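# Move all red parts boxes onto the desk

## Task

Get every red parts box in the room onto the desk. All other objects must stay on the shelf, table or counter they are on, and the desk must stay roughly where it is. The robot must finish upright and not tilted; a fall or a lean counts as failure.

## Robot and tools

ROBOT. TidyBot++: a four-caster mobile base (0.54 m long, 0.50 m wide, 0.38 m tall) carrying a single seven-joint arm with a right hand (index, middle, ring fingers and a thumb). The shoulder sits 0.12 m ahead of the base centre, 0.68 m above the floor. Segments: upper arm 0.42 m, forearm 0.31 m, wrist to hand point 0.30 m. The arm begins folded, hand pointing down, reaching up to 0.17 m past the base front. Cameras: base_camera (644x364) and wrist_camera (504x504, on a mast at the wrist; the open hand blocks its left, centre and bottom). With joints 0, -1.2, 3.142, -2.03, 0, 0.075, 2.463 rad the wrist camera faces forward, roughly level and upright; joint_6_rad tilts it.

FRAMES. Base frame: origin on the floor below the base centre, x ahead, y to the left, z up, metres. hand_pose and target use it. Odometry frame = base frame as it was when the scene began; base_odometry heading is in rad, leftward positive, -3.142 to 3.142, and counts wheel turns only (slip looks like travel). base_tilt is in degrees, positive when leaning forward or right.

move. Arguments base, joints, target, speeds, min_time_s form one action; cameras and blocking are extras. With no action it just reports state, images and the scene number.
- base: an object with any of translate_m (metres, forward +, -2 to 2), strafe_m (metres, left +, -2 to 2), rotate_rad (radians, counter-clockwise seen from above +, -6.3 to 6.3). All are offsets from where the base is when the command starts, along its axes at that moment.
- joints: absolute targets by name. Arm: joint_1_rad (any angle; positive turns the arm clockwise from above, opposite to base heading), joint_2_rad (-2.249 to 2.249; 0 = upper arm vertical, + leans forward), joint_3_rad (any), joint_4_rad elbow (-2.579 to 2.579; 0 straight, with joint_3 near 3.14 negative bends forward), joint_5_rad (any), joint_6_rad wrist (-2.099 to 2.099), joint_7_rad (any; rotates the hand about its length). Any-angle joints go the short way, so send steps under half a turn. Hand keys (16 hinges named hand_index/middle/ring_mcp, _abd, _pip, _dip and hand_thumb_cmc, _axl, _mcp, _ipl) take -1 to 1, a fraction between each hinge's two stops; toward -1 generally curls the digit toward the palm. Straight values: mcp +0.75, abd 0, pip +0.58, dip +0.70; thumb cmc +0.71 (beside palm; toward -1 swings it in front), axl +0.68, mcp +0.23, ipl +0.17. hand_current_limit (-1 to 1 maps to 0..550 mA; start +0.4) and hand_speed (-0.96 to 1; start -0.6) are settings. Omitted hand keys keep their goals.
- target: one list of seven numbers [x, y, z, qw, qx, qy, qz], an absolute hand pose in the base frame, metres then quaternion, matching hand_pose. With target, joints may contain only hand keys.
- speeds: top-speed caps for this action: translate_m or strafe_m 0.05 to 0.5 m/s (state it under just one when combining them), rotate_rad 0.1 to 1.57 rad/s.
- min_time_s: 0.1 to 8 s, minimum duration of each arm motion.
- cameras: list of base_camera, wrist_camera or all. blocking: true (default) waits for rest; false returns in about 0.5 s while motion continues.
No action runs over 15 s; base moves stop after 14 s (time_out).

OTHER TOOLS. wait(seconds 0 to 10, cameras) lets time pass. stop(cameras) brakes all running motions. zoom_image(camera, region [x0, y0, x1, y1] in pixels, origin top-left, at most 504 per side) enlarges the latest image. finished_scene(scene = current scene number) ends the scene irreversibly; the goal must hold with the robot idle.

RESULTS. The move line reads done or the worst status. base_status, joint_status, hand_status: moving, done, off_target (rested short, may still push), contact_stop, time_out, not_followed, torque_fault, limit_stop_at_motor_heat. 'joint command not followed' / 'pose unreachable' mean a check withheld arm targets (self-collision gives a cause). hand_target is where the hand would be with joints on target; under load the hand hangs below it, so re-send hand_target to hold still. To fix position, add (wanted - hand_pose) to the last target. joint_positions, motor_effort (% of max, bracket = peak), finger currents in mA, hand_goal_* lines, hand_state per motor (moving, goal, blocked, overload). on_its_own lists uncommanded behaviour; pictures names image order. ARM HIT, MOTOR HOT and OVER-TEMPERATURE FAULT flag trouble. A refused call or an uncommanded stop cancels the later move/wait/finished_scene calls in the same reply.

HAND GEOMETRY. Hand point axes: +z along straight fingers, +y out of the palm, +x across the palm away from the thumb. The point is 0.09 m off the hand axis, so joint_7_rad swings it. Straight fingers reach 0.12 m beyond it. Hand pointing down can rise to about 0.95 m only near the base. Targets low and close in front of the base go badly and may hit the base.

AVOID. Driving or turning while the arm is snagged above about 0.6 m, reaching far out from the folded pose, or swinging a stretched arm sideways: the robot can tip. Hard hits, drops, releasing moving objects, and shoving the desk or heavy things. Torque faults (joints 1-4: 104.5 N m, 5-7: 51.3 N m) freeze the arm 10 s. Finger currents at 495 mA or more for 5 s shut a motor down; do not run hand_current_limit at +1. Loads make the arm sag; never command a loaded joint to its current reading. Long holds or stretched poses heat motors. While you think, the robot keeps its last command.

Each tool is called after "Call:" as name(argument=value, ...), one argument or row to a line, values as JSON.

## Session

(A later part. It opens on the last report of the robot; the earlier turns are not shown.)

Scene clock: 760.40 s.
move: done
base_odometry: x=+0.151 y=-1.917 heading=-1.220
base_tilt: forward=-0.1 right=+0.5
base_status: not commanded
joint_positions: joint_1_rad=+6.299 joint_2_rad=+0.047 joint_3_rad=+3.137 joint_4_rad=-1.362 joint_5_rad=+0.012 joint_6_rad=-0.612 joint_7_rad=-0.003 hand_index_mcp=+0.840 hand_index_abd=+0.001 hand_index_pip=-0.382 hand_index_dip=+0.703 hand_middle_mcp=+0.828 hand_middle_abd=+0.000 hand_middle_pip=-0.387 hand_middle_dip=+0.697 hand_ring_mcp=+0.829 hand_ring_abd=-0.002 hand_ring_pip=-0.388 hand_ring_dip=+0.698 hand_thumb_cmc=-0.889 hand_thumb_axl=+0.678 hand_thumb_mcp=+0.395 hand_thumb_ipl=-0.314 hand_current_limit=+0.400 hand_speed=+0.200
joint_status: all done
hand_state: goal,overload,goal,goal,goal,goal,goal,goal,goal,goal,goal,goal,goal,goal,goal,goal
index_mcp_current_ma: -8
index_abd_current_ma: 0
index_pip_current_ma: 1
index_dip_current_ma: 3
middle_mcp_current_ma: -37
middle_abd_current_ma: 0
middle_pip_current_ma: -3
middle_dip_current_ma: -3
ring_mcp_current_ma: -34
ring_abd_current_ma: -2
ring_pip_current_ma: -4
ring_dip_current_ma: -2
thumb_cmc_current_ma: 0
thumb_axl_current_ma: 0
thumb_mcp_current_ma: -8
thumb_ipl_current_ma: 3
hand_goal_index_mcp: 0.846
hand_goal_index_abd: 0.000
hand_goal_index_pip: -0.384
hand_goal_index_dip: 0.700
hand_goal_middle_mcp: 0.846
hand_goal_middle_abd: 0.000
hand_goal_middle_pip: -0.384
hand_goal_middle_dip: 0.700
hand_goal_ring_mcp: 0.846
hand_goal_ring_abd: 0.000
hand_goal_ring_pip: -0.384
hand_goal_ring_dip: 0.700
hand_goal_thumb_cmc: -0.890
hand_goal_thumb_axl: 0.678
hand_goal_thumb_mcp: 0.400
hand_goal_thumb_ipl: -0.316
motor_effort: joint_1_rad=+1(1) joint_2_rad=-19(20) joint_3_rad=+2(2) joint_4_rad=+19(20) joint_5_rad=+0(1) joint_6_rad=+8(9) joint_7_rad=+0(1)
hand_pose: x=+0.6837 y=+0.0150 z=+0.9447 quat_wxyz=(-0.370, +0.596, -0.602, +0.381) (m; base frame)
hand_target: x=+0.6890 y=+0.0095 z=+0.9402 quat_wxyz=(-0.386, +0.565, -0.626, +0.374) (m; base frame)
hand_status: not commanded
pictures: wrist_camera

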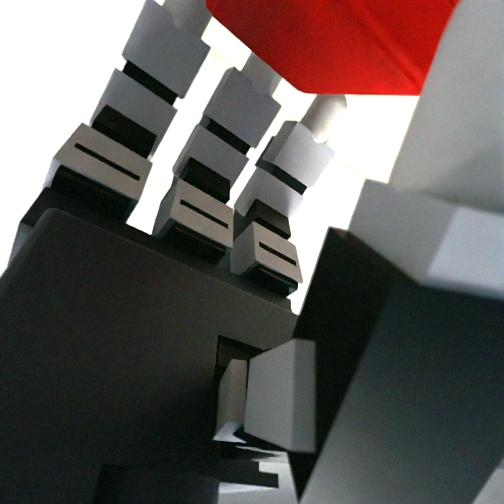

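Call:
move(
  joints={"joint_2_rad": 0.046, "joint_4_rad": -1.42, "joint_6_rad": -0.54},
  cameras=["wrist_camera"],
)

Scene clock: 764.67 s.
move: done
base_odometry: x=+0.151 y=-1.917 heading=-1.220
base_tilt: forward=-0.1 right=+0.5
base_status: not commanded
joint_positions: joint_1_rad=+6.299 joint_2_rad=+0.047 joint_3_rad=+3.137 joint_4_rad=-1.387 joint_5_rad=+0.012 joint_6_rad=-0.587 joint_7_rad=-0.003 hand_index_mcp=+0.840 hand_index_abd=+0.001 hand_index_pip=-0.382 hand_index_dip=+0.703 hand_middle_mcp=+0.828 hand_middle_abd=+0.000 hand_middle_pip=-0.387 hand_middle_dip=+0.697 hand_ring_mcp=+0.829 hand_ring_abd=-0.002 hand_ring_pip=-0.388 hand_ring_dip=+0.698 hand_thumb_cmc=-0.889 hand_thumb_axl=+0.678 hand_thumb_mcp=+0.395 hand_thumb_ipl=-0.314 hand_current_limit=+0.400 hand_speed=+0.200
joint_status: all done
hand_state: goal,overload,goal,goal,goal,goal,goal,goal,goal,goal,goal,goal,goal,goal,goal,goal
index_mcp_current_ma: -8
index_abd_current_ma: 0
index_pip_current_ma: 1
index_dip_current_ma: 3
middle_mcp_current_ma: -37
middle_abd_current_ma: 0
middle_pip_current_ma: -3
middle_dip_current_ma: -3
ring_mcp_current_ma: -34
ring_abd_current_ma: -2
ring_pip_current_ma: -4
ring_dip_current_ma: -2
thumb_cmc_current_ma: 0
thumb_axl_current_ma: 0
thumb_mcp_current_ma: -8
thumb_ipl_current_ma: 3
hand_goal_index_mcp: 0.846
hand_goal_index_abd: 0.000
hand_goal_index_pip: -0.384
hand_goal_index_dip: 0.700
hand_goal_middle_mcp: 0.846
hand_goal_middle_abd: 0.000
hand_goal_middle_pip: -0.384
hand_goal_middle_dip: 0.700
hand_goal_ring_mcp: 0.846
hand_goal_ring_abd: 0.000
hand_goal_ring_pip: -0.384
hand_goal_ring_dip: 0.700
hand_goal_thumb_cmc: -0.890
hand_goal_thumb_axl: 0.678
hand_goal_thumb_mcp: 0.400
hand_goal_thumb_ipl: -0.316
motor_effort: joint_1_rad=+1(1) joint_2_rad=-19(20) joint_3_rad=+1(2) joint_4_rad=+18(19) joint_5_rad=+0(1) joint_6_rad=+7(9) joint_7_rad=+0(0)
hand_pose: x=+0.6849 y=+0.0150 z=+0.9370 quat_wxyz=(-0.370, +0.597, -0.601, +0.381) (m; base frame)
hand_target: x=+0.6899 y=+0.0094 z=+0.9324 quat_wxyz=(-0.386, +0.565, -0.626, +0.374) (m; base frame)
hand_status: not commanded
pictures: wrist_camera

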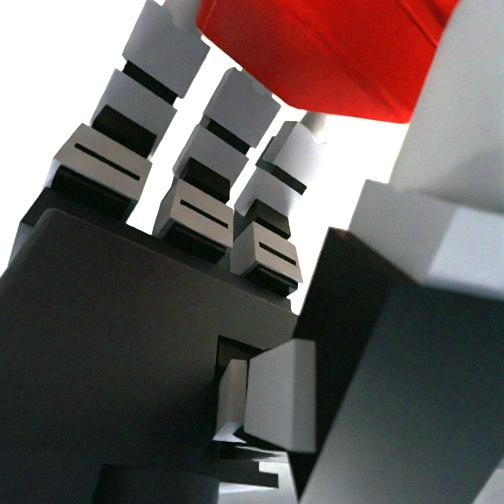

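Call:
zoom_image(
  camera="wrist_camera",
  region=[180, 0, 480, 150],
)

Scaled by 1.680 from the camera's 504x504 image, which has a finer 720x720 frame.

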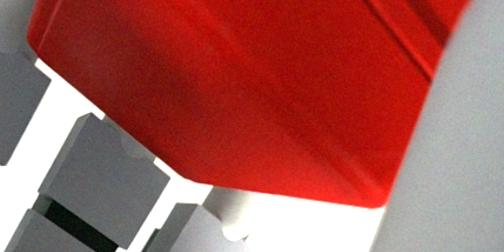

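Call:
move(
  joints={"hand_speed": -0.7, "hand_current_limit": 0.6, "hand_thumb_mcp": 0.12, "hand_thumb_ipl": -0.10, "hand_middle_mcp": 0.72, "hand_ring_mcp": 0.72, "hand_middle_pip": -0.66, "hand_ring_pip": -0.66},
  cameras=["wrist_camera"],
)

Call:
move(
  joints={"hand_thumb_mcp": -0.15, "hand_thumb_ipl": -0.12, "hand_middle_mcp": 0.62, "hand_ring_mcp": 0.62, "hand_middle_pip": -0.85, "hand_ring_pip": -0.85, "hand_middle_dip": 0.65, "hand_ring_dip": 0.65},
  cameras=["wrist_camera"],
)

Scene clock: 829.43 s.
move: off_target
base_odometry: x=+0.151 y=-1.917 heading=-1.220
base_tilt: forward=-0.1 right=+0.5
base_status: not commanded
joint_positions: joint_1_rad=+6.299 joint_2_rad=+0.047 joint_3_rad=+3.137 joint_4_rad=-1.387 joint_5_rad=+0.012 joint_6_rad=-0.586 joint_7_rad=-0.003 hand_index_mcp=+0.840 hand_index_abd=+0.001 hand_index_pip=-0.382 hand_index_dip=+0.703 hand_middle_mcp=+0.725 hand_middle_abd=+0.000 hand_middle_pip=-0.648 hand_middle_dip=+0.704 hand_ring_mcp=+0.717 hand_ring_abd=-0.002 hand_ring_pip=-0.654 hand_ring_dip=+0.700 hand_thumb_cmc=-0.889 hand_thumb_axl=+0.678 hand_thumb_mcp=+0.159 hand_thumb_ipl=-0.094 hand_current_limit=+0.600 hand_speed=-0.700
joint_status: hand_thumb_mcp off_target (ended at +0.159, target +0.120); the others done
hand_state: goal,overload,goal,goal,goal,goal,goal,goal,goal,goal,goal,goal,goal,goal,blocked,goal
index_mcp_current_ma: -8
index_abd_current_ma: 0
index_pip_current_ma: 1
index_dip_current_ma: 3
middle_mcp_current_ma: 7
middle_abd_current_ma: 0
middle_pip_current_ma: 20
middle_dip_current_ma: 4
ring_mcp_current_ma: -3
ring_abd_current_ma: -2
ring_pip_current_ma: 8
ring_dip_current_ma: 0
thumb_cmc_current_ma: 0
thumb_axl_current_ma: 0
thumb_mcp_current_ma: 131
thumb_ipl_current_ma: 12
hand_goal_index_mcp: 0.846
hand_goal_index_abd: 0.000
hand_goal_index_pip: -0.384
hand_goal_index_dip: 0.700
hand_goal_middle_mcp: 0.720
hand_goal_middle_abd: 0.000
hand_goal_middle_pip: -0.660
hand_goal_middle_dip: 0.700
hand_goal_ring_mcp: 0.720
hand_goal_ring_abd: 0.000
hand_goal_ring_pip: -0.660
hand_goal_ring_dip: 0.700
hand_goal_thumb_cmc: -0.890
hand_goal_thumb_axl: 0.678
hand_goal_thumb_mcp: 0.120
hand_goal_thumb_ipl: -0.100
motor_effort: joint_1_rad=+1(1) joint_2_rad=-18(20) joint_3_rad=+2(2) joint_4_rad=+18(19) joint_5_rad=+0(1) joint_6_rad=+8(9) joint_7_rad=+0(1)
hand_pose: x=+0.6850 y=+0.0150 z=+0.9370 quat_wxyz=(-0.370, +0.596, -0.601, +0.381) (m; base frame)
hand_target: x=+0.6899 y=+0.0094 z=+0.9324 quat_wxyz=(-0.386, +0.565, -0.626, +0.374) (m; base frame)
hand_status: not commanded
pictures: wrist_camera

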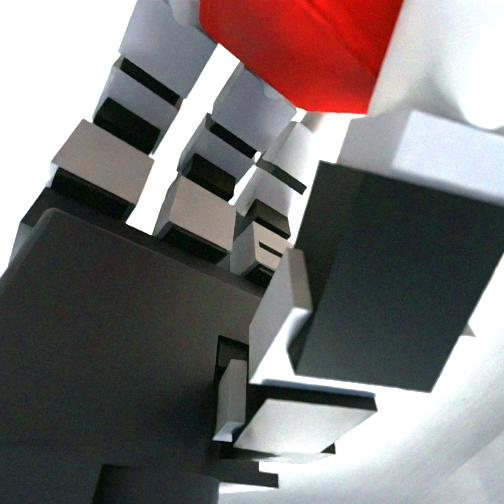

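Scene clock: 830.13 s.
move: off_target
base_odometry: x=+0.151 y=-1.917 heading=-1.220
base_tilt: forward=-0.1 right=+0.4
base_status: not commanded
joint_positions: joint_1_rad=+6.299 joint_2_rad=+0.047 joint_3_rad=+3.137 joint_4_rad=-1.387 joint_5_rad=+0.012 joint_6_rad=-0.581 joint_7_rad=-0.003 hand_index_mcp=+0.840 hand_index_abd=+0.001 hand_index_pip=-0.382 hand_index_dip=+0.703 hand_middle_mcp=+0.724 hand_middle_abd=+0.000 hand_middle_pip=-0.725 hand_middle_dip=+0.692 hand_ring_mcp=+0.709 hand_ring_abd=-0.006 hand_ring_pip=-0.743 hand_ring_dip=+0.679 hand_thumb_cmc=-0.860 hand_thumb_axl=+0.681 hand_thumb_mcp=+0.176 hand_thumb_ipl=-0.078 hand_current_limit=+0.600 hand_speed=-0.700
joint_status: hand_middle_mcp off_target (ended at +0.724, target +0.620); hand_middle_pip off_target (ended at -0.725, target -0.850); hand_middle_dip off_target (ended at +0.692, target +0.650); hand_ring_mcp off_target (ended at +0.709, target +0.620); hand_ring_pip off_target (ended at -0.743, target -0.850); hand_ring_dip off_target (ended at +0.679, target +0.650); hand_thumb_mcp off_target (ended at +0.176, target -0.150); hand_thumb_ipl off_target (ended at -0.078, target -0.120)
hand_state: goal,overload,goal,goal,blocked,goal,blocked,blocked,blocked,goal,blocked,blocked,blocked,goal,blocked,blocked
index_mcp_current_ma: -8
index_abd_current_ma: 0
index_pip_current_ma: 1
index_dip_current_ma: 3
middle_mcp_current_ma: 378
middle_abd_current_ma: 0
middle_pip_current_ma: 440
middle_dip_current_ma: 105
ring_mcp_current_ma: 305
ring_abd_current_ma: -6
ring_pip_current_ma: 359
ring_dip_current_ma: 65
thumb_cmc_current_ma: 69
thumb_axl_current_ma: 5
thumb_mcp_current_ma: 440
thumb_ipl_current_ma: 154
hand_goal_index_mcp: 0.846
hand_goal_index_abd: 0.000
hand_goal_index_pip: -0.384
hand_goal_index_dip: 0.700
hand_goal_middle_mcp: 0.620
hand_goal_middle_abd: 0.000
hand_goal_middle_pip: -0.850
hand_goal_middle_dip: 0.650
hand_goal_ring_mcp: 0.620
hand_goal_ring_abd: 0.000
hand_goal_ring_pip: -0.850
hand_goal_ring_dip: 0.650
hand_goal_thumb_cmc: -0.890
hand_goal_thumb_axl: 0.678
hand_goal_thumb_mcp: -0.150
hand_goal_thumb_ipl: -0.120
motor_effort: joint_1_rad=+1(1) joint_2_rad=-18(19) joint_3_rad=+1(2) joint_4_rad=+18(18) joint_5_rad=+0(1) joint_6_rad=+6(8) joint_7_rad=+0(1)
hand_pose: x=+0.6861 y=+0.0150 z=+0.9383 quat_wxyz=(-0.372, +0.595, -0.600, +0.383) (m; base frame)
hand_target: x=+0.6899 y=+0.0094 z=+0.9324 quat_wxyz=(-0.386, +0.565, -0.626, +0.374) (m; base frame)
hand_status: not commanded
pictures: wrist_camera

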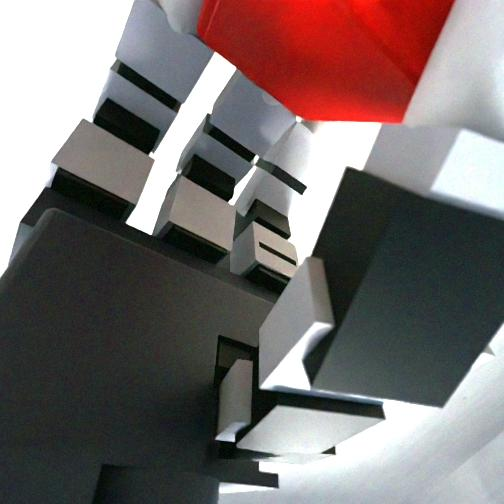

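Call:
move(
  joints={"joint_2_rad": 0.046, "joint_4_rad": -1.28, "joint_6_rad": -0.70},
  min_time_s=2,
  cameras=["wrist_camera"],
)

Scene clock: 837.67 s.
move: done
base_odometry: x=+0.151 y=-1.917 heading=-1.220
base_tilt: forward=-0.1 right=+0.5
base_status: not commanded
joint_positions: joint_1_rad=+6.299 joint_2_rad=+0.047 joint_3_rad=+3.137 joint_4_rad=-1.331 joint_5_rad=+0.012 joint_6_rad=-0.649 joint_7_rad=-0.003 hand_index_mcp=+0.840 hand_index_abd=+0.001 hand_index_pip=-0.382 hand_index_dip=+0.703 hand_middle_mcp=+0.724 hand_middle_abd=+0.000 hand_middle_pip=-0.727 hand_middle_dip=+0.692 hand_ring_mcp=+0.708 hand_ring_abd=-0.006 hand_ring_pip=-0.754 hand_ring_dip=+0.679 hand_thumb_cmc=-0.846 hand_thumb_axl=+0.684 hand_thumb_mcp=+0.177 hand_thumb_ipl=-0.077 hand_current_limit=+0.600 hand_speed=-0.700
joint_status: all done
hand_state: goal,overload,goal,goal,blocked,goal,blocked,blocked,blocked,goal,blocked,blocked,blocked,goal,blocked,blocked
index_mcp_current_ma: -8
index_abd_current_ma: 0
index_pip_current_ma: 1
index_dip_current_ma: 3
middle_mcp_current_ma: 378
middle_abd_current_ma: 0
middle_pip_current_ma: 437
middle_dip_current_ma: 105
ring_mcp_current_ma: 305
ring_abd_current_ma: -6
ring_pip_current_ma: 310
ring_dip_current_ma: 65
thumb_cmc_current_ma: 112
thumb_axl_current_ma: 9
thumb_mcp_current_ma: 440
thumb_ipl_current_ma: 157
hand_goal_index_mcp: 0.846
hand_goal_index_abd: 0.000
hand_goal_index_pip: -0.384
hand_goal_index_dip: 0.700
hand_goal_middle_mcp: 0.620
hand_goal_middle_abd: 0.000
hand_goal_middle_pip: -0.850
hand_goal_middle_dip: 0.650
hand_goal_ring_mcp: 0.620
hand_goal_ring_abd: 0.000
hand_goal_ring_pip: -0.850
hand_goal_ring_dip: 0.650
hand_goal_thumb_cmc: -0.890
hand_goal_thumb_axl: 0.678
hand_goal_thumb_mcp: -0.150
hand_goal_thumb_ipl: -0.120
motor_effort: joint_1_rad=+1(1) joint_2_rad=-20(21) joint_3_rad=+1(2) joint_4_rad=+19(20) joint_5_rad=+0(1) joint_6_rad=+8(9) joint_7_rad=+1(1)
hand_pose: x=+0.6809 y=+0.0149 z=+0.9533 quat_wxyz=(-0.369, +0.597, -0.603, +0.380) (m; base frame)
hand_target: x=+0.6782 y=+0.0098 z=+0.9710 quat_wxyz=(-0.380, +0.569, -0.630, +0.369) (m; base frame)
hand_status: not commanded
pictures: wrist_camera

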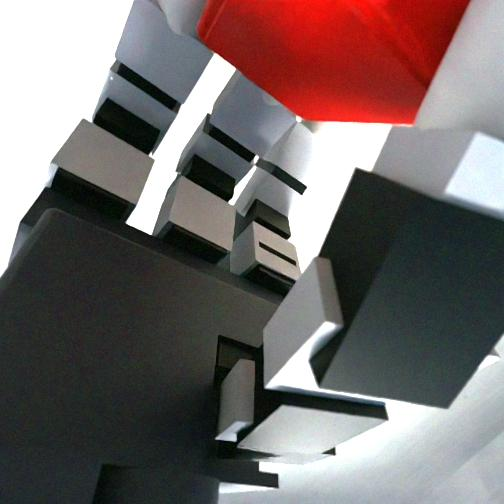

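Call:
move(
  joints={"joint_2_rad": -0.047, "joint_4_rad": -1.05, "joint_6_rad": -0.95},
  min_time_s=2.5,
  cameras=["wrist_camera"],
)

Scene clock: 845.43 s.
move: done
base_odometry: x=+0.151 y=-1.917 heading=-1.220
base_tilt: forward=-0.1 right=+0.4
base_status: not commanded
joint_positions: joint_1_rad=+6.299 joint_2_rad=-0.016 joint_3_rad=+3.137 joint_4_rad=-1.098 joint_5_rad=+0.012 joint_6_rad=-0.899 joint_7_rad=-0.003 hand_index_mcp=+0.840 hand_index_abd=+0.001 hand_index_pip=-0.382 hand_index_dip=+0.703 hand_middle_mcp=+0.724 hand_middle_abd=+0.000 hand_middle_pip=-0.727 hand_middle_dip=+0.692 hand_ring_mcp=+0.708 hand_ring_abd=-0.006 hand_ring_pip=-0.755 hand_ring_dip=+0.679 hand_thumb_cmc=-0.846 hand_thumb_axl=+0.684 hand_thumb_mcp=+0.177 hand_thumb_ipl=-0.077 hand_current_limit=+0.600 hand_speed=-0.700
joint_status: all done
hand_state: goal,overload,goal,goal,blocked,goal,blocked,blocked,blocked,goal,blocked,blocked,blocked,goal,blocked,blocked
index_mcp_current_ma: -8
index_abd_current_ma: 0
index_pip_current_ma: 1
index_dip_current_ma: 3
middle_mcp_current_ma: 378
middle_abd_current_ma: 0
middle_pip_current_ma: 436
middle_dip_current_ma: 105
ring_mcp_current_ma: 304
ring_abd_current_ma: -6
ring_pip_current_ma: 309
ring_dip_current_ma: 65
thumb_cmc_current_ma: 113
thumb_axl_current_ma: 10
thumb_mcp_current_ma: 440
thumb_ipl_current_ma: 158
hand_goal_index_mcp: 0.846
hand_goal_index_abd: 0.000
hand_goal_index_pip: -0.384
hand_goal_index_dip: 0.700
hand_goal_middle_mcp: 0.620
hand_goal_middle_abd: 0.000
hand_goal_middle_pip: -0.850
hand_goal_middle_dip: 0.650
hand_goal_ring_mcp: 0.620
hand_goal_ring_abd: 0.000
hand_goal_ring_pip: -0.850
hand_goal_ring_dip: 0.650
hand_goal_thumb_cmc: -0.890
hand_goal_thumb_axl: 0.678
hand_goal_thumb_mcp: -0.150
hand_goal_thumb_ipl: -0.120
motor_effort: joint_1_rad=+0(1) joint_2_rad=-17(21) joint_3_rad=+2(2) joint_4_rad=+18(20) joint_5_rad=+0(1) joint_6_rad=+9(10) joint_7_rad=+0(1)
hand_pose: x=+0.6326 y=+0.0151 z=+1.0516 quat_wxyz=(-0.382, +0.588, -0.595, +0.393) (m; base frame)
hand_target: x=+0.6136 y=+0.0121 z=+1.0814 quat_wxyz=(-0.402, +0.555, -0.615, +0.390) (m; base frame)
hand_status: not commanded
pictures: wrist_camera

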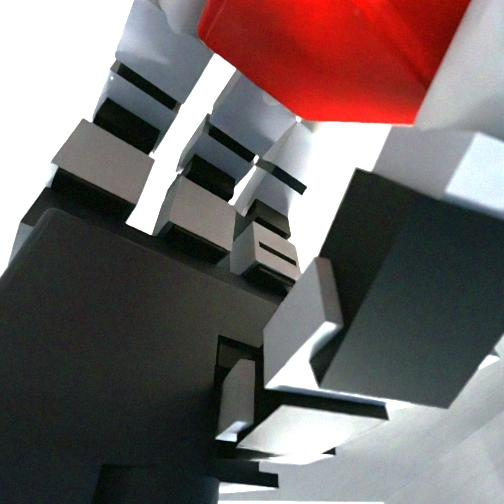

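Call:
move(
  base={"translate_m": -0.22},
  cameras=[],
)

Call:
move(
  joints={"joint_2_rad": -0.8, "joint_4_rad": -1.9, "joint_6_rad": -0.9},
  min_time_s=3,
  cameras=["wrist_camera"],
)

Call:
move(
  base={"rotate_rad": 1.57},
  speeds={"rotate_rad": 0.8},
  cameras=["all"],
)

Scene clock: 877.03 s.
move: done
base_odometry: x=+0.075 y=-1.710 heading=-1.220
base_tilt: forward=-0.1 right=+0.5
base_status: done
joint_positions: joint_1_rad=+6.299 joint_2_rad=-0.037 joint_3_rad=+3.137 joint_4_rad=-1.094 joint_5_rad=+0.012 joint_6_rad=-0.903 joint_7_rad=-0.003 hand_index_mcp=+0.840 hand_index_abd=+0.001 hand_index_pip=-0.382 hand_index_dip=+0.703 hand_middle_mcp=+0.724 hand_middle_abd=+0.000 hand_middle_pip=-0.728 hand_middle_dip=+0.692 hand_ring_mcp=+0.707 hand_ring_abd=-0.006 hand_ring_pip=-0.755 hand_ring_dip=+0.679 hand_thumb_cmc=-0.845 hand_thumb_axl=+0.684 hand_thumb_mcp=+0.177 hand_thumb_ipl=-0.077 hand_current_limit=+0.600 hand_speed=-0.700
joint_status: not commanded
hand_state: goal,overload,goal,goal,blocked,goal,blocked,blocked,blocked,goal,blocked,blocked,blocked,goal,blocked,blocked
index_mcp_current_ma: -9
index_abd_current_ma: 0
index_pip_current_ma: 1
index_dip_current_ma: 3
middle_mcp_current_ma: 378
middle_abd_current_ma: 0
middle_pip_current_ma: 433
middle_dip_current_ma: 105
ring_mcp_current_ma: 300
ring_abd_current_ma: -6
ring_pip_current_ma: 308
ring_dip_current_ma: 65
thumb_cmc_current_ma: 116
thumb_axl_current_ma: 10
thumb_mcp_current_ma: 440
thumb_ipl_current_ma: 160
hand_goal_index_mcp: 0.846
hand_goal_index_abd: 0.000
hand_goal_index_pip: -0.384
hand_goal_index_dip: 0.700
hand_goal_middle_mcp: 0.620
hand_goal_middle_abd: 0.000
hand_goal_middle_pip: -0.850
hand_goal_middle_dip: 0.650
hand_goal_ring_mcp: 0.620
hand_goal_ring_abd: 0.000
hand_goal_ring_pip: -0.850
hand_goal_ring_dip: 0.650
hand_goal_thumb_cmc: -0.890
hand_goal_thumb_axl: 0.678
hand_goal_thumb_mcp: -0.150
hand_goal_thumb_ipl: -0.120
motor_effort: joint_1_rad=+0(1) joint_2_rad=-15(20) joint_3_rad=+1(2) joint_4_rad=+18(18) joint_5_rad=+1(2) joint_6_rad=+9(10) joint_7_rad=+0(1)
hand_pose: x=+0.6242 y=+0.0152 z=+1.0635 quat_wxyz=(-0.388, +0.583, -0.591, +0.400) (m; base frame)
hand_target: x=+0.6136 y=+0.0121 z=+1.0814 quat_wxyz=(-0.402, +0.555, -0.615, +0.390) (m; base frame)
hand_status: not commanded
pictures: none
No camera images: "cameras" was empty.

Scene clock: 880.33 s.
move: done
base_odometry: x=+0.075 y=-1.710 heading=-1.220
base_tilt: forward=+0.0 right=+0.4
base_status: not commanded
joint_positions: joint_1_rad=+6.299 joint_2_rad=-0.790 joint_3_rad=+3.137 joint_4_rad=-1.868 joint_5_rad=+0.012 joint_6_rad=-0.903 joint_7_rad=-0.003 hand_index_mcp=+0.840 hand_index_abd=+0.001 hand_index_pip=-0.382 hand_index_dip=+0.703 hand_middle_mcp=+0.724 hand_middle_abd=+0.000 hand_middle_pip=-0.728 hand_middle_dip=+0.692 hand_ring_mcp=+0.707 hand_ring_abd=-0.006 hand_ring_pip=-0.755 hand_ring_dip=+0.679 hand_thumb_cmc=-0.845 hand_thumb_axl=+0.684 hand_thumb_mcp=+0.177 hand_thumb_ipl=-0.077 hand_current_limit=+0.600 hand_speed=-0.700
joint_status: all done
hand_state: goal,overload,goal,goal,blocked,goal,blocked,blocked,blocked,goal,blocked,blocked,blocked,goal,blocked,blocked
index_mcp_current_ma: -9
index_abd_current_ma: 0
index_pip_current_ma: 1
index_dip_current_ma: 3
middle_mcp_current_ma: 378
middle_abd_current_ma: 0
middle_pip_current_ma: 433
middle_dip_current_ma: 105
ring_mcp_current_ma: 300
ring_abd_current_ma: -6
ring_pip_current_ma: 308
ring_dip_current_ma: 65
thumb_cmc_current_ma: 116
thumb_axl_current_ma: 10
thumb_mcp_current_ma: 440
thumb_ipl_current_ma: 160
hand_goal_index_mcp: 0.846
hand_goal_index_abd: 0.000
hand_goal_index_pip: -0.384
hand_goal_index_dip: 0.700
hand_goal_middle_mcp: 0.620
hand_goal_middle_abd: 0.000
hand_goal_middle_pip: -0.850
hand_goal_middle_dip: 0.650
hand_goal_ring_mcp: 0.620
hand_goal_ring_abd: 0.000
hand_goal_ring_pip: -0.850
hand_goal_ring_dip: 0.650
hand_goal_thumb_cmc: -0.890
hand_goal_thumb_axl: 0.678
hand_goal_thumb_mcp: -0.150
hand_goal_thumb_ipl: -0.120
motor_effort: joint_1_rad=+1(1) joint_2_rad=+8(17) joint_3_rad=+2(2) joint_4_rad=+18(19) joint_5_rad=+0(1) joint_6_rad=+8(10) joint_7_rad=+0(1)
hand_pose: x=+0.3400 y=+0.0188 z=+0.9282 quat_wxyz=(-0.380, +0.588, -0.595, +0.395) (m; base frame)
hand_target: x=+0.3377 y=+0.0218 z=+0.9164 quat_wxyz=(-0.388, +0.564, -0.624, +0.376) (m; base frame)
hand_status: not commanded
pictures: wrist_camera

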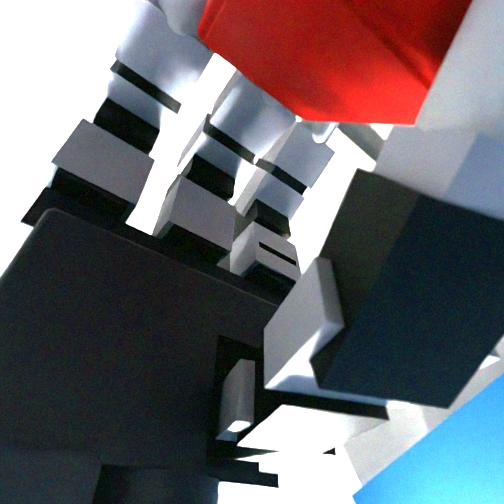

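Scene clock: 883.10 s.
move: done
base_odometry: x=+0.075 y=-1.710 heading=+0.349
base_tilt: forward=-0.1 right=+0.4
base_status: done
joint_positions: joint_1_rad=+6.299 joint_2_rad=-0.790 joint_3_rad=+3.137 joint_4_rad=-1.868 joint_5_rad=+0.012 joint_6_rad=-0.903 joint_7_rad=-0.003 hand_index_mcp=+0.840 hand_index_abd=+0.001 hand_index_pip=-0.382 hand_index_dip=+0.703 hand_middle_mcp=+0.724 hand_middle_abd=+0.000 hand_middle_pip=-0.728 hand_middle_dip=+0.692 hand_ring_mcp=+0.707 hand_ring_abd=-0.006 hand_ring_pip=-0.755 hand_ring_dip=+0.679 hand_thumb_cmc=-0.845 hand_thumb_axl=+0.684 hand_thumb_mcp=+0.177 hand_thumb_ipl=-0.077 hand_current_limit=+0.600 hand_speed=-0.700
joint_status: not commanded
hand_state: goal,overload,goal,goal,blocked,goal,blocked,blocked,blocked,goal,blocked,blocked,blocked,goal,blocked,blocked
index_mcp_current_ma: -9
index_abd_current_ma: 0
index_pip_current_ma: 1
index_dip_current_ma: 3
middle_mcp_current_ma: 378
middle_abd_current_ma: 0
middle_pip_current_ma: 433
middle_dip_current_ma: 105
ring_mcp_current_ma: 300
ring_abd_current_ma: -6
ring_pip_current_ma: 307
ring_dip_current_ma: 65
thumb_cmc_current_ma: 118
thumb_axl_current_ma: 10
thumb_mcp_current_ma: 440
thumb_ipl_current_ma: 160
hand_goal_index_mcp: 0.846
hand_goal_index_abd: 0.000
hand_goal_index_pip: -0.384
hand_goal_index_dip: 0.700
hand_goal_middle_mcp: 0.620
hand_goal_middle_abd: 0.000
hand_goal_middle_pip: -0.850
hand_goal_middle_dip: 0.650
hand_goal_ring_mcp: 0.620
hand_goal_ring_abd: 0.000
hand_goal_ring_pip: -0.850
hand_goal_ring_dip: 0.650
hand_goal_thumb_cmc: -0.890
hand_goal_thumb_axl: 0.678
hand_goal_thumb_mcp: -0.150
hand_goal_thumb_ipl: -0.120
motor_effort: joint_1_rad=+1(1) joint_2_rad=+8(8) joint_3_rad=+2(3) joint_4_rad=+18(18) joint_5_rad=+0(1) joint_6_rad=+9(9) joint_7_rad=+0(1)
hand_pose: x=+0.3399 y=+0.0188 z=+0.9282 quat_wxyz=(-0.380, +0.588, -0.595, +0.395) (m; base frame)
hand_target: x=+0.3377 y=+0.0218 z=+0.9164 quat_wxyz=(-0.388, +0.564, -0.624, +0.376) (m; base frame)
hand_status: not commanded
pictures: base_camera, wrist_camera

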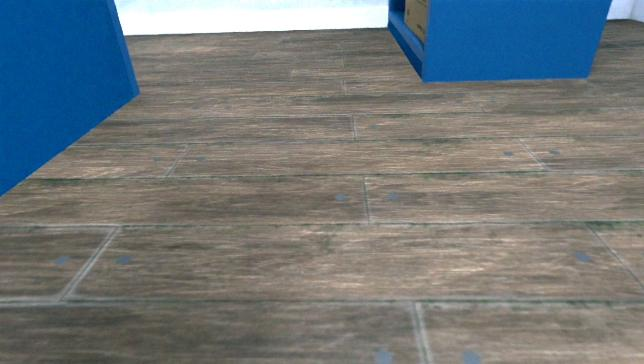

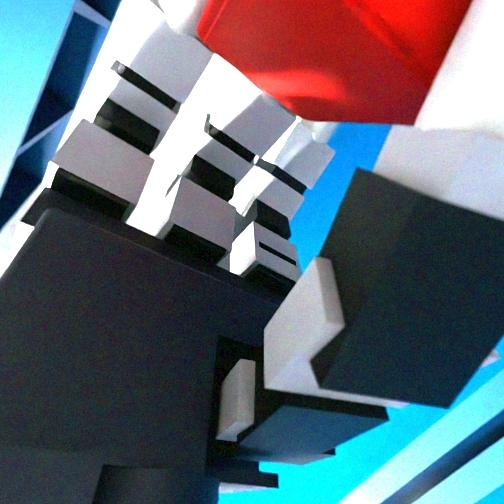

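Call:
move(
  base={"strafe_m": 0.095, "translate_m": 1.8},
  speeds={"translate_m": 0.4},
  cameras=["base_camera"],
)

Call:
move(
  base={"rotate_rad": 1.575},
  speeds={"rotate_rad": 0.8},
  cameras=["all"],
)

Scene clock: 900.80 s.
move: done
base_odometry: x=+1.735 y=-1.005 heading=+0.349
base_tilt: forward=-0.1 right=+0.4
base_status: done
joint_positions: joint_1_rad=+6.299 joint_2_rad=-0.796 joint_3_rad=+3.137 joint_4_rad=-1.869 joint_5_rad=+0.012 joint_6_rad=-0.903 joint_7_rad=-0.003 hand_index_mcp=+0.840 hand_index_abd=+0.001 hand_index_pip=-0.382 hand_index_dip=+0.703 hand_middle_mcp=+0.724 hand_middle_abd=+0.000 hand_middle_pip=-0.728 hand_middle_dip=+0.692 hand_ring_mcp=+0.707 hand_ring_abd=-0.006 hand_ring_pip=-0.755 hand_ring_dip=+0.679 hand_thumb_cmc=-0.845 hand_thumb_axl=+0.684 hand_thumb_mcp=+0.177 hand_thumb_ipl=-0.077 hand_current_limit=+0.600 hand_speed=-0.700
joint_status: not commanded
hand_state: goal,overload,goal,goal,blocked,goal,blocked,blocked,blocked,goal,blocked,blocked,blocked,goal,blocked,blocked
index_mcp_current_ma: -9
index_abd_current_ma: 0
index_pip_current_ma: 1
index_dip_current_ma: 3
middle_mcp_current_ma: 378
middle_abd_current_ma: 0
middle_pip_current_ma: 432
middle_dip_current_ma: 105
ring_mcp_current_ma: 299
ring_abd_current_ma: -6
ring_pip_current_ma: 307
ring_dip_current_ma: 65
thumb_cmc_current_ma: 118
thumb_axl_current_ma: 10
thumb_mcp_current_ma: 440
thumb_ipl_current_ma: 160
hand_goal_index_mcp: 0.846
hand_goal_index_abd: 0.000
hand_goal_index_pip: -0.384
hand_goal_index_dip: 0.700
hand_goal_middle_mcp: 0.620
hand_goal_middle_abd: 0.000
hand_goal_middle_pip: -0.850
hand_goal_middle_dip: 0.650
hand_goal_ring_mcp: 0.620
hand_goal_ring_abd: 0.000
hand_goal_ring_pip: -0.850
hand_goal_ring_dip: 0.650
hand_goal_thumb_cmc: -0.890
hand_goal_thumb_axl: 0.678
hand_goal_thumb_mcp: -0.150
hand_goal_thumb_ipl: -0.120
motor_effort: joint_1_rad=+1(1) joint_2_rad=+8(11) joint_3_rad=+2(3) joint_4_rad=+18(18) joint_5_rad=+0(1) joint_6_rad=+9(10) joint_7_rad=+0(1)
hand_pose: x=+0.3384 y=+0.0189 z=+0.9292 quat_wxyz=(-0.382, +0.587, -0.594, +0.397) (m; base frame)
hand_target: x=+0.3377 y=+0.0218 z=+0.9164 quat_wxyz=(-0.388, +0.564, -0.624, +0.376) (m; base frame)
hand_status: not commanded
pictures: base_camera

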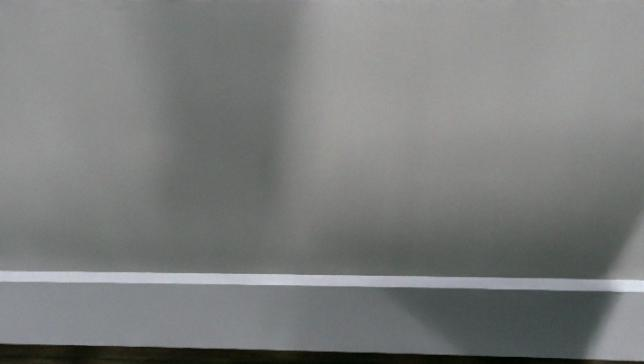

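Scene clock: 903.57 s.
move: done
base_odometry: x=+1.735 y=-1.005 heading=+1.923
base_tilt: forward=+0.0 right=+0.4
base_status: done
joint_positions: joint_1_rad=+6.299 joint_2_rad=-0.796 joint_3_rad=+3.137 joint_4_rad=-1.869 joint_5_rad=+0.012 joint_6_rad=-0.903 joint_7_rad=-0.003 hand_index_mcp=+0.840 hand_index_abd=+0.001 hand_index_pip=-0.382 hand_index_dip=+0.703 hand_middle_mcp=+0.724 hand_middle_abd=+0.000 hand_middle_pip=-0.728 hand_middle_dip=+0.692 hand_ring_mcp=+0.707 hand_ring_abd=-0.006 hand_ring_pip=-0.755 hand_ring_dip=+0.679 hand_thumb_cmc=-0.845 hand_thumb_axl=+0.684 hand_thumb_mcp=+0.177 hand_thumb_ipl=-0.077 hand_current_limit=+0.600 hand_speed=-0.700
joint_status: not commanded
hand_state: goal,overload,goal,goal,blocked,goal,blocked,blocked,blocked,goal,blocked,blocked,blocked,goal,blocked,blocked
index_mcp_current_ma: -9
index_abd_current_ma: 0
index_pip_current_ma: 1
index_dip_current_ma: 3
middle_mcp_current_ma: 378
middle_abd_current_ma: 0
middle_pip_current_ma: 432
middle_dip_current_ma: 105
ring_mcp_current_ma: 299
ring_abd_current_ma: -6
ring_pip_current_ma: 307
ring_dip_current_ma: 65
thumb_cmc_current_ma: 119
thumb_axl_current_ma: 10
thumb_mcp_current_ma: 440
thumb_ipl_current_ma: 160
hand_goal_index_mcp: 0.846
hand_goal_index_abd: 0.000
hand_goal_index_pip: -0.384
hand_goal_index_dip: 0.700
hand_goal_middle_mcp: 0.620
hand_goal_middle_abd: 0.000
hand_goal_middle_pip: -0.850
hand_goal_middle_dip: 0.650
hand_goal_ring_mcp: 0.620
hand_goal_ring_abd: 0.000
hand_goal_ring_pip: -0.850
hand_goal_ring_dip: 0.650
hand_goal_thumb_cmc: -0.890
hand_goal_thumb_axl: 0.678
hand_goal_thumb_mcp: -0.150
hand_goal_thumb_ipl: -0.120
motor_effort: joint_1_rad=+1(1) joint_2_rad=+7(9) joint_3_rad=+2(3) joint_4_rad=+18(18) joint_5_rad=+1(1) joint_6_rad=+9(9) joint_7_rad=+0(1)
hand_pose: x=+0.3384 y=+0.0189 z=+0.9292 quat_wxyz=(-0.382, +0.587, -0.594, +0.397) (m; base frame)
hand_target: x=+0.3377 y=+0.0218 z=+0.9164 quat_wxyz=(-0.388, +0.564, -0.624, +0.376) (m; base frame)
hand_status: not commanded
pictures: base_camera, wrist_camera

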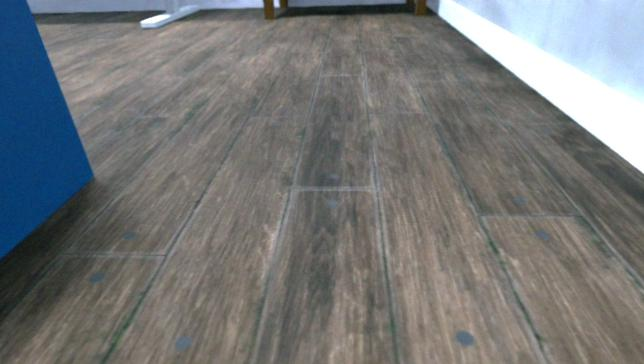

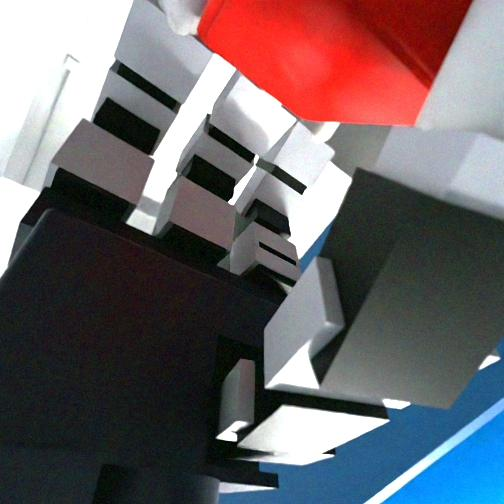

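Call:
move(
  base={"strafe_m": -0.05, "translate_m": 1.3},
  speeds={"translate_m": 0.4},
  cameras=["base_camera"],
)

Call:
move(
  base={"rotate_rad": -0.09},
  joints={"joint_2_rad": -0.047, "joint_4_rad": -1.05, "joint_6_rad": -0.95},
  min_time_s=3,
  cameras=["all"],
)

Scene clock: 931.70 s.
move: done
base_odometry: x=+1.333 y=+0.232 heading=+1.924
base_tilt: forward=-0.1 right=+0.5
base_status: done
joint_positions: joint_1_rad=+6.299 joint_2_rad=-0.799 joint_3_rad=+3.137 joint_4_rad=-1.869 joint_5_rad=+0.012 joint_6_rad=-0.903 joint_7_rad=-0.003 hand_index_mcp=+0.840 hand_index_abd=+0.001 hand_index_pip=-0.382 hand_index_dip=+0.703 hand_middle_mcp=+0.724 hand_middle_abd=+0.000 hand_middle_pip=-0.728 hand_middle_dip=+0.692 hand_ring_mcp=+0.707 hand_ring_abd=-0.006 hand_ring_pip=-0.755 hand_ring_dip=+0.679 hand_thumb_cmc=-0.845 hand_thumb_axl=+0.684 hand_thumb_mcp=+0.177 hand_thumb_ipl=-0.077 hand_current_limit=+0.600 hand_speed=-0.700
joint_status: not commanded
hand_state: goal,overload,goal,goal,blocked,goal,blocked,blocked,blocked,goal,blocked,blocked,blocked,goal,blocked,blocked
index_mcp_current_ma: -9
index_abd_current_ma: 0
index_pip_current_ma: 1
index_dip_current_ma: 3
middle_mcp_current_ma: 378
middle_abd_current_ma: 0
middle_pip_current_ma: 432
middle_dip_current_ma: 105
ring_mcp_current_ma: 299
ring_abd_current_ma: -6
ring_pip_current_ma: 307
ring_dip_current_ma: 65
thumb_cmc_current_ma: 119
thumb_axl_current_ma: 10
thumb_mcp_current_ma: 440
thumb_ipl_current_ma: 160
hand_goal_index_mcp: 0.846
hand_goal_index_abd: 0.000
hand_goal_index_pip: -0.384
hand_goal_index_dip: 0.700
hand_goal_middle_mcp: 0.620
hand_goal_middle_abd: 0.000
hand_goal_middle_pip: -0.850
hand_goal_middle_dip: 0.650
hand_goal_ring_mcp: 0.620
hand_goal_ring_abd: 0.000
hand_goal_ring_pip: -0.850
hand_goal_ring_dip: 0.650
hand_goal_thumb_cmc: -0.890
hand_goal_thumb_axl: 0.678
hand_goal_thumb_mcp: -0.150
hand_goal_thumb_ipl: -0.120
motor_effort: joint_1_rad=+1(1) joint_2_rad=+8(11) joint_3_rad=+2(3) joint_4_rad=+17(18) joint_5_rad=+1(2) joint_6_rad=+8(10) joint_7_rad=+1(1)
hand_pose: x=+0.3378 y=+0.0189 z=+0.9295 quat_wxyz=(-0.383, +0.586, -0.593, +0.397) (m; base frame)
hand_target: x=+0.3377 y=+0.0218 z=+0.9164 quat_wxyz=(-0.388, +0.564, -0.624, +0.376) (m; base frame)
hand_status: not commanded
pictures: base_camera

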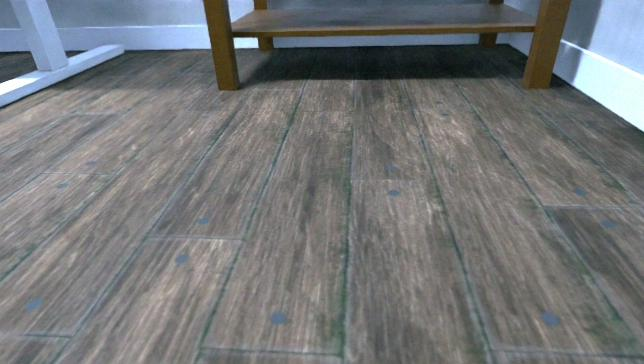

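Scene clock: 935.03 s.
move: done
base_odometry: x=+1.333 y=+0.232 heading=+1.834
base_tilt: forward=+0.0 right=+0.4
base_status: done
joint_positions: joint_1_rad=+6.300 joint_2_rad=-0.051 joint_3_rad=+3.137 joint_4_rad=-1.099 joint_5_rad=+0.012 joint_6_rad=-0.903 joint_7_rad=-0.003 hand_index_mcp=+0.840 hand_index_abd=+0.001 hand_index_pip=-0.382 hand_index_dip=+0.703 hand_middle_mcp=+0.724 hand_middle_abd=+0.000 hand_middle_pip=-0.728 hand_middle_dip=+0.692 hand_ring_mcp=+0.707 hand_ring_abd=-0.006 hand_ring_pip=-0.755 hand_ring_dip=+0.679 hand_thumb_cmc=-0.844 hand_thumb_axl=+0.684 hand_thumb_mcp=+0.177 hand_thumb_ipl=-0.077 hand_current_limit=+0.600 hand_speed=-0.700
joint_status: all done
hand_state: goal,overload,goal,goal,blocked,goal,blocked,blocked,blocked,goal,blocked,blocked,blocked,goal,blocked,blocked
index_mcp_current_ma: -9
index_abd_current_ma: 0
index_pip_current_ma: 1
index_dip_current_ma: 3
middle_mcp_current_ma: 378
middle_abd_current_ma: 0
middle_pip_current_ma: 432
middle_dip_current_ma: 105
ring_mcp_current_ma: 298
ring_abd_current_ma: -6
ring_pip_current_ma: 306
ring_dip_current_ma: 65
thumb_cmc_current_ma: 120
thumb_axl_current_ma: 10
thumb_mcp_current_ma: 440
thumb_ipl_current_ma: 160
hand_goal_index_mcp: 0.846
hand_goal_index_abd: 0.000
hand_goal_index_pip: -0.384
hand_goal_index_dip: 0.700
hand_goal_middle_mcp: 0.620
hand_goal_middle_abd: 0.000
hand_goal_middle_pip: -0.850
hand_goal_middle_dip: 0.650
hand_goal_ring_mcp: 0.620
hand_goal_ring_abd: 0.000
hand_goal_ring_pip: -0.850
hand_goal_ring_dip: 0.650
hand_goal_thumb_cmc: -0.890
hand_goal_thumb_axl: 0.678
hand_goal_thumb_mcp: -0.150
hand_goal_thumb_ipl: -0.120
motor_effort: joint_1_rad=+0(1) joint_2_rad=-14(17) joint_3_rad=+1(3) joint_4_rad=+17(19) joint_5_rad=+0(1) joint_6_rad=+10(11) joint_7_rad=+0(1)
hand_pose: x=+0.6187 y=+0.0151 z=+1.0682 quat_wxyz=(-0.391, +0.581, -0.589, +0.403) (m; base frame)
hand_target: x=+0.6136 y=+0.0121 z=+1.0814 quat_wxyz=(-0.402, +0.555, -0.615, +0.390) (m; base frame)
hand_status: not commanded
pictures: base_camera, wrist_camera

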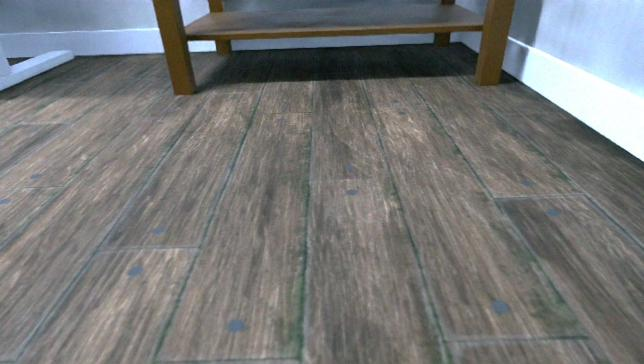

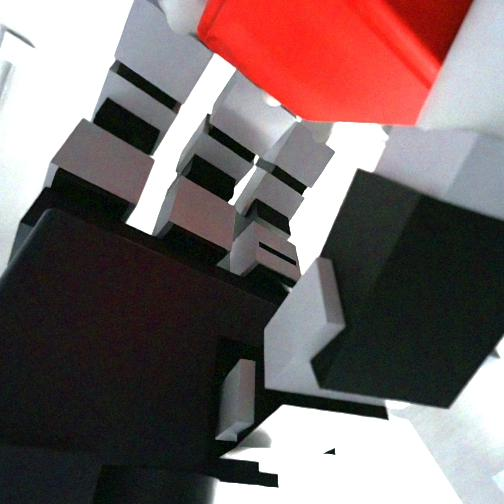

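Call:
move(
  base={"rotate_rad": 0.1},
  cameras=[],
)

Call:
move(
  base={"strafe_m": 1.0},
  speeds={"strafe_m": 0.4},
  cameras=["all"],
)

Scene clock: 956.73 s.
move: done
base_odometry: x=+1.333 y=+0.233 heading=+1.933
base_tilt: forward=-0.1 right=+0.4
base_status: done
joint_positions: joint_1_rad=+6.304 joint_2_rad=-0.051 joint_3_rad=+3.136 joint_4_rad=-1.098 joint_5_rad=+0.012 joint_6_rad=-0.903 joint_7_rad=-0.003 hand_index_mcp=+0.840 hand_index_abd=+0.001 hand_index_pip=-0.382 hand_index_dip=+0.703 hand_middle_mcp=+0.724 hand_middle_abd=+0.000 hand_middle_pip=-0.728 hand_middle_dip=+0.692 hand_ring_mcp=+0.707 hand_ring_abd=-0.006 hand_ring_pip=-0.756 hand_ring_dip=+0.679 hand_thumb_cmc=-0.843 hand_thumb_axl=+0.684 hand_thumb_mcp=+0.177 hand_thumb_ipl=-0.077 hand_current_limit=+0.600 hand_speed=-0.700
joint_status: not commanded
hand_state: goal,overload,goal,goal,blocked,goal,blocked,blocked,blocked,goal,blocked,blocked,blocked,goal,blocked,blocked
index_mcp_current_ma: -9
index_abd_current_ma: 0
index_pip_current_ma: 1
index_dip_current_ma: 3
middle_mcp_current_ma: 378
middle_abd_current_ma: 0
middle_pip_current_ma: 431
middle_dip_current_ma: 105
ring_mcp_current_ma: 298
ring_abd_current_ma: -6
ring_pip_current_ma: 305
ring_dip_current_ma: 65
thumb_cmc_current_ma: 122
thumb_axl_current_ma: 10
thumb_mcp_current_ma: 440
thumb_ipl_current_ma: 160
hand_goal_index_mcp: 0.846
hand_goal_index_abd: 0.000
hand_goal_index_pip: -0.384
hand_goal_index_dip: 0.700
hand_goal_middle_mcp: 0.620
hand_goal_middle_abd: 0.000
hand_goal_middle_pip: -0.850
hand_goal_middle_dip: 0.650
hand_goal_ring_mcp: 0.620
hand_goal_ring_abd: 0.000
hand_goal_ring_pip: -0.850
hand_goal_ring_dip: 0.650
hand_goal_thumb_cmc: -0.890
hand_goal_thumb_axl: 0.678
hand_goal_thumb_mcp: -0.150
hand_goal_thumb_ipl: -0.120
motor_effort: joint_1_rad=+1(3) joint_2_rad=-15(17) joint_3_rad=+1(4) joint_4_rad=+17(18) joint_5_rad=+0(2) joint_6_rad=+9(9) joint_7_rad=+0(1)
hand_pose: x=+0.6188 y=+0.0133 z=+1.0684 quat_wxyz=(-0.390, +0.580, -0.590, +0.403) (m; base frame)
hand_target: x=+0.6136 y=+0.0121 z=+1.0814 quat_wxyz=(-0.402, +0.555, -0.615, +0.390) (m; base frame)
hand_status: not commanded
pictures: none
No camera images: "cameras" was empty.

Scene clock: 960.37 s.
move: done
base_odometry: x=+0.397 y=-0.122 heading=+1.932
base_tilt: forward=-0.1 right=+0.5
base_status: done
joint_positions: joint_1_rad=+6.305 joint_2_rad=-0.050 joint_3_rad=+3.137 joint_4_rad=-1.097 joint_5_rad=+0.012 joint_6_rad=-0.903 joint_7_rad=-0.003 hand_index_mcp=+0.840 hand_index_abd=+0.001 hand_index_pip=-0.382 hand_index_dip=+0.703 hand_middle_mcp=+0.724 hand_middle_abd=+0.000 hand_middle_pip=-0.728 hand_middle_dip=+0.692 hand_ring_mcp=+0.707 hand_ring_abd=-0.006 hand_ring_pip=-0.756 hand_ring_dip=+0.679 hand_thumb_cmc=-0.843 hand_thumb_axl=+0.684 hand_thumb_mcp=+0.177 hand_thumb_ipl=-0.077 hand_current_limit=+0.600 hand_speed=-0.700
joint_status: not commanded
hand_state: goal,overload,goal,goal,blocked,goal,blocked,blocked,blocked,goal,blocked,blocked,blocked,goal,blocked,blocked
index_mcp_current_ma: -9
index_abd_current_ma: 0
index_pip_current_ma: 1
index_dip_current_ma: 3
middle_mcp_current_ma: 378
middle_abd_current_ma: 0
middle_pip_current_ma: 431
middle_dip_current_ma: 105
ring_mcp_current_ma: 297
ring_abd_current_ma: -6
ring_pip_current_ma: 305
ring_dip_current_ma: 65
thumb_cmc_current_ma: 123
thumb_axl_current_ma: 10
thumb_mcp_current_ma: 440
thumb_ipl_current_ma: 160
hand_goal_index_mcp: 0.846
hand_goal_index_abd: 0.000
hand_goal_index_pip: -0.384
hand_goal_index_dip: 0.700
hand_goal_middle_mcp: 0.620
hand_goal_middle_abd: 0.000
hand_goal_middle_pip: -0.850
hand_goal_middle_dip: 0.650
hand_goal_ring_mcp: 0.620
hand_goal_ring_abd: 0.000
hand_goal_ring_pip: -0.850
hand_goal_ring_dip: 0.650
hand_goal_thumb_cmc: -0.890
hand_goal_thumb_axl: 0.678
hand_goal_thumb_mcp: -0.150
hand_goal_thumb_ipl: -0.120
motor_effort: joint_1_rad=+0(2) joint_2_rad=-15(17) joint_3_rad=+2(3) joint_4_rad=+17(18) joint_5_rad=+0(2) joint_6_rad=+8(10) joint_7_rad=+0(1)
hand_pose: x=+0.6189 y=+0.0125 z=+1.0685 quat_wxyz=(-0.390, +0.580, -0.591, +0.404) (m; base frame)
hand_target: x=+0.6136 y=+0.0121 z=+1.0814 quat_wxyz=(-0.402, +0.555, -0.615, +0.390) (m; base frame)
hand_status: not commanded
pictures: base_camera, wrist_camera

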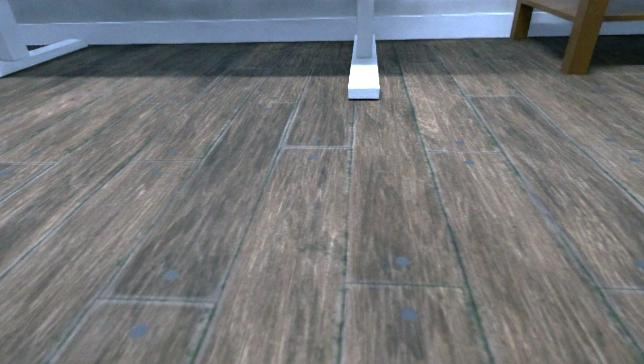

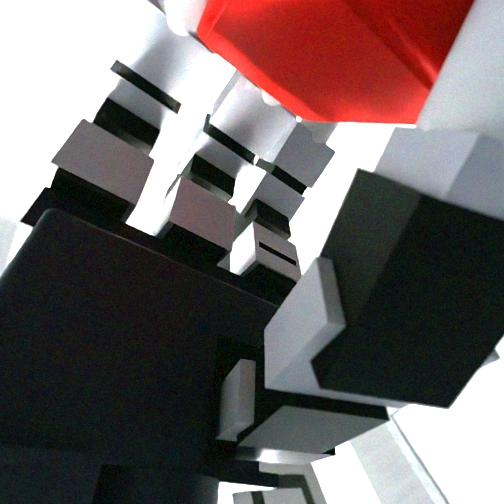

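Call:
move(
  base={"strafe_m": 0.47},
  speeds={"strafe_m": 0.4},
  cameras=["base_camera"],
)

Call:
move(
  base={"translate_m": 0.72},
  speeds={"translate_m": 0.3},
  cameras=["all"],
)

Scene clock: 974.70 s.
move: done
base_odometry: x=-0.042 y=-0.288 heading=+1.932
base_tilt: forward=-0.1 right=+0.4
base_status: done
joint_positions: joint_1_rad=+6.305 joint_2_rad=-0.050 joint_3_rad=+3.137 joint_4_rad=-1.097 joint_5_rad=+0.012 joint_6_rad=-0.903 joint_7_rad=-0.004 hand_index_mcp=+0.840 hand_index_abd=+0.001 hand_index_pip=-0.382 hand_index_dip=+0.703 hand_middle_mcp=+0.724 hand_middle_abd=+0.000 hand_middle_pip=-0.728 hand_middle_dip=+0.692 hand_ring_mcp=+0.707 hand_ring_abd=-0.006 hand_ring_pip=-0.756 hand_ring_dip=+0.679 hand_thumb_cmc=-0.843 hand_thumb_axl=+0.684 hand_thumb_mcp=+0.177 hand_thumb_ipl=-0.077 hand_current_limit=+0.600 hand_speed=-0.700
joint_status: not commanded
hand_state: goal,overload,goal,goal,blocked,goal,blocked,blocked,blocked,goal,blocked,blocked,blocked,goal,blocked,blocked
index_mcp_current_ma: -9
index_abd_current_ma: 0
index_pip_current_ma: 1
index_dip_current_ma: 3
middle_mcp_current_ma: 378
middle_abd_current_ma: 0
middle_pip_current_ma: 431
middle_dip_current_ma: 105
ring_mcp_current_ma: 297
ring_abd_current_ma: -6
ring_pip_current_ma: 305
ring_dip_current_ma: 65
thumb_cmc_current_ma: 123
thumb_axl_current_ma: 10
thumb_mcp_current_ma: 440
thumb_ipl_current_ma: 160
hand_goal_index_mcp: 0.846
hand_goal_index_abd: 0.000
hand_goal_index_pip: -0.384
hand_goal_index_dip: 0.700
hand_goal_middle_mcp: 0.620
hand_goal_middle_abd: 0.000
hand_goal_middle_pip: -0.850
hand_goal_middle_dip: 0.650
hand_goal_ring_mcp: 0.620
hand_goal_ring_abd: 0.000
hand_goal_ring_pip: -0.850
hand_goal_ring_dip: 0.650
hand_goal_thumb_cmc: -0.890
hand_goal_thumb_axl: 0.678
hand_goal_thumb_mcp: -0.150
hand_goal_thumb_ipl: -0.120
motor_effort: joint_1_rad=+1(2) joint_2_rad=-15(16) joint_3_rad=+2(4) joint_4_rad=+18(18) joint_5_rad=+1(2) joint_6_rad=+9(9) joint_7_rad=+0(1)
hand_pose: x=+0.6190 y=+0.0119 z=+1.0685 quat_wxyz=(-0.389, +0.579, -0.591, +0.404) (m; base frame)
hand_target: x=+0.6136 y=+0.0121 z=+1.0814 quat_wxyz=(-0.402, +0.555, -0.615, +0.390) (m; base frame)
hand_status: not commanded
pictures: base_camera

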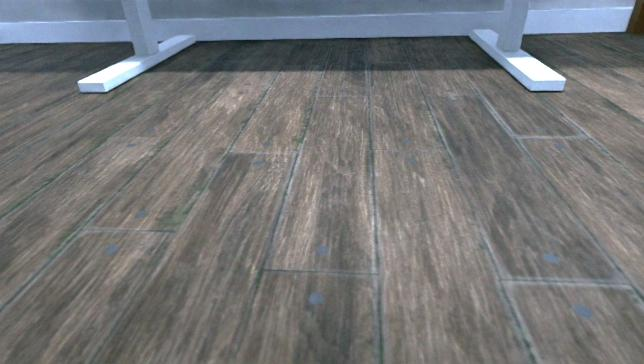

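Scene clock: 978.03 s.
move: done
base_odometry: x=-0.297 y=+0.386 heading=+1.932
base_tilt: forward=-0.1 right=+0.4
base_status: done
joint_positions: joint_1_rad=+6.305 joint_2_rad=-0.041 joint_3_rad=+3.137 joint_4_rad=-1.096 joint_5_rad=+0.012 joint_6_rad=-0.904 joint_7_rad=-0.004 hand_index_mcp=+0.840 hand_index_abd=+0.001 hand_index_pip=-0.382 hand_index_dip=+0.703 hand_middle_mcp=+0.724 hand_middle_abd=+0.000 hand_middle_pip=-0.728 hand_middle_dip=+0.692 hand_ring_mcp=+0.706 hand_ring_abd=-0.006 hand_ring_pip=-0.756 hand_ring_dip=+0.679 hand_thumb_cmc=-0.843 hand_thumb_axl=+0.684 hand_thumb_mcp=+0.177 hand_thumb_ipl=-0.077 hand_current_limit=+0.600 hand_speed=-0.700
joint_status: not commanded
hand_state: goal,overload,goal,goal,blocked,goal,blocked,blocked,blocked,goal,blocked,blocked,blocked,goal,blocked,blocked
index_mcp_current_ma: -9
index_abd_current_ma: 0
index_pip_current_ma: 1
index_dip_current_ma: 3
middle_mcp_current_ma: 378
middle_abd_current_ma: 0
middle_pip_current_ma: 430
middle_dip_current_ma: 105
ring_mcp_current_ma: 295
ring_abd_current_ma: -6
ring_pip_current_ma: 305
ring_dip_current_ma: 65
thumb_cmc_current_ma: 123
thumb_axl_current_ma: 11
thumb_mcp_current_ma: 440
thumb_ipl_current_ma: 161
hand_goal_index_mcp: 0.846
hand_goal_index_abd: 0.000
hand_goal_index_pip: -0.384
hand_goal_index_dip: 0.700
hand_goal_middle_mcp: 0.620
hand_goal_middle_abd: 0.000
hand_goal_middle_pip: -0.850
hand_goal_middle_dip: 0.650
hand_goal_ring_mcp: 0.620
hand_goal_ring_abd: 0.000
hand_goal_ring_pip: -0.850
hand_goal_ring_dip: 0.650
hand_goal_thumb_cmc: -0.890
hand_goal_thumb_axl: 0.678
hand_goal_thumb_mcp: -0.150
hand_goal_thumb_ipl: -0.120
motor_effort: joint_1_rad=+1(1) joint_2_rad=-15(18) joint_3_rad=+2(3) joint_4_rad=+18(19) joint_5_rad=+1(1) joint_6_rad=+8(10) joint_7_rad=+0(1)
hand_pose: x=+0.6225 y=+0.0118 z=+1.0646 quat_wxyz=(-0.387, +0.581, -0.593, +0.402) (m; base frame)
hand_target: x=+0.6136 y=+0.0121 z=+1.0814 quat_wxyz=(-0.402, +0.555, -0.615, +0.390) (m; base frame)
hand_status: not commanded
pictures: base_camera, wrist_camera

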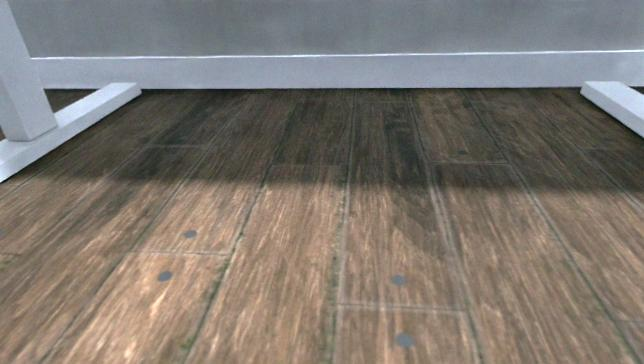

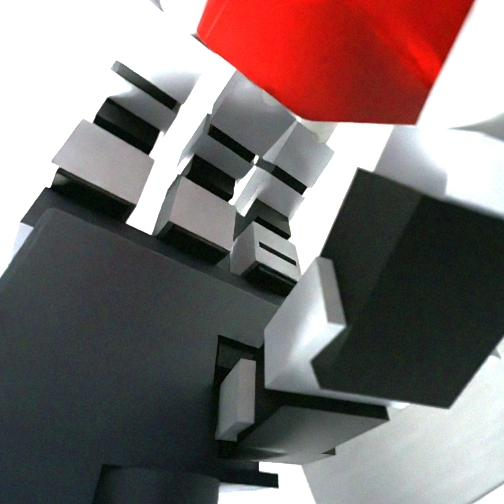

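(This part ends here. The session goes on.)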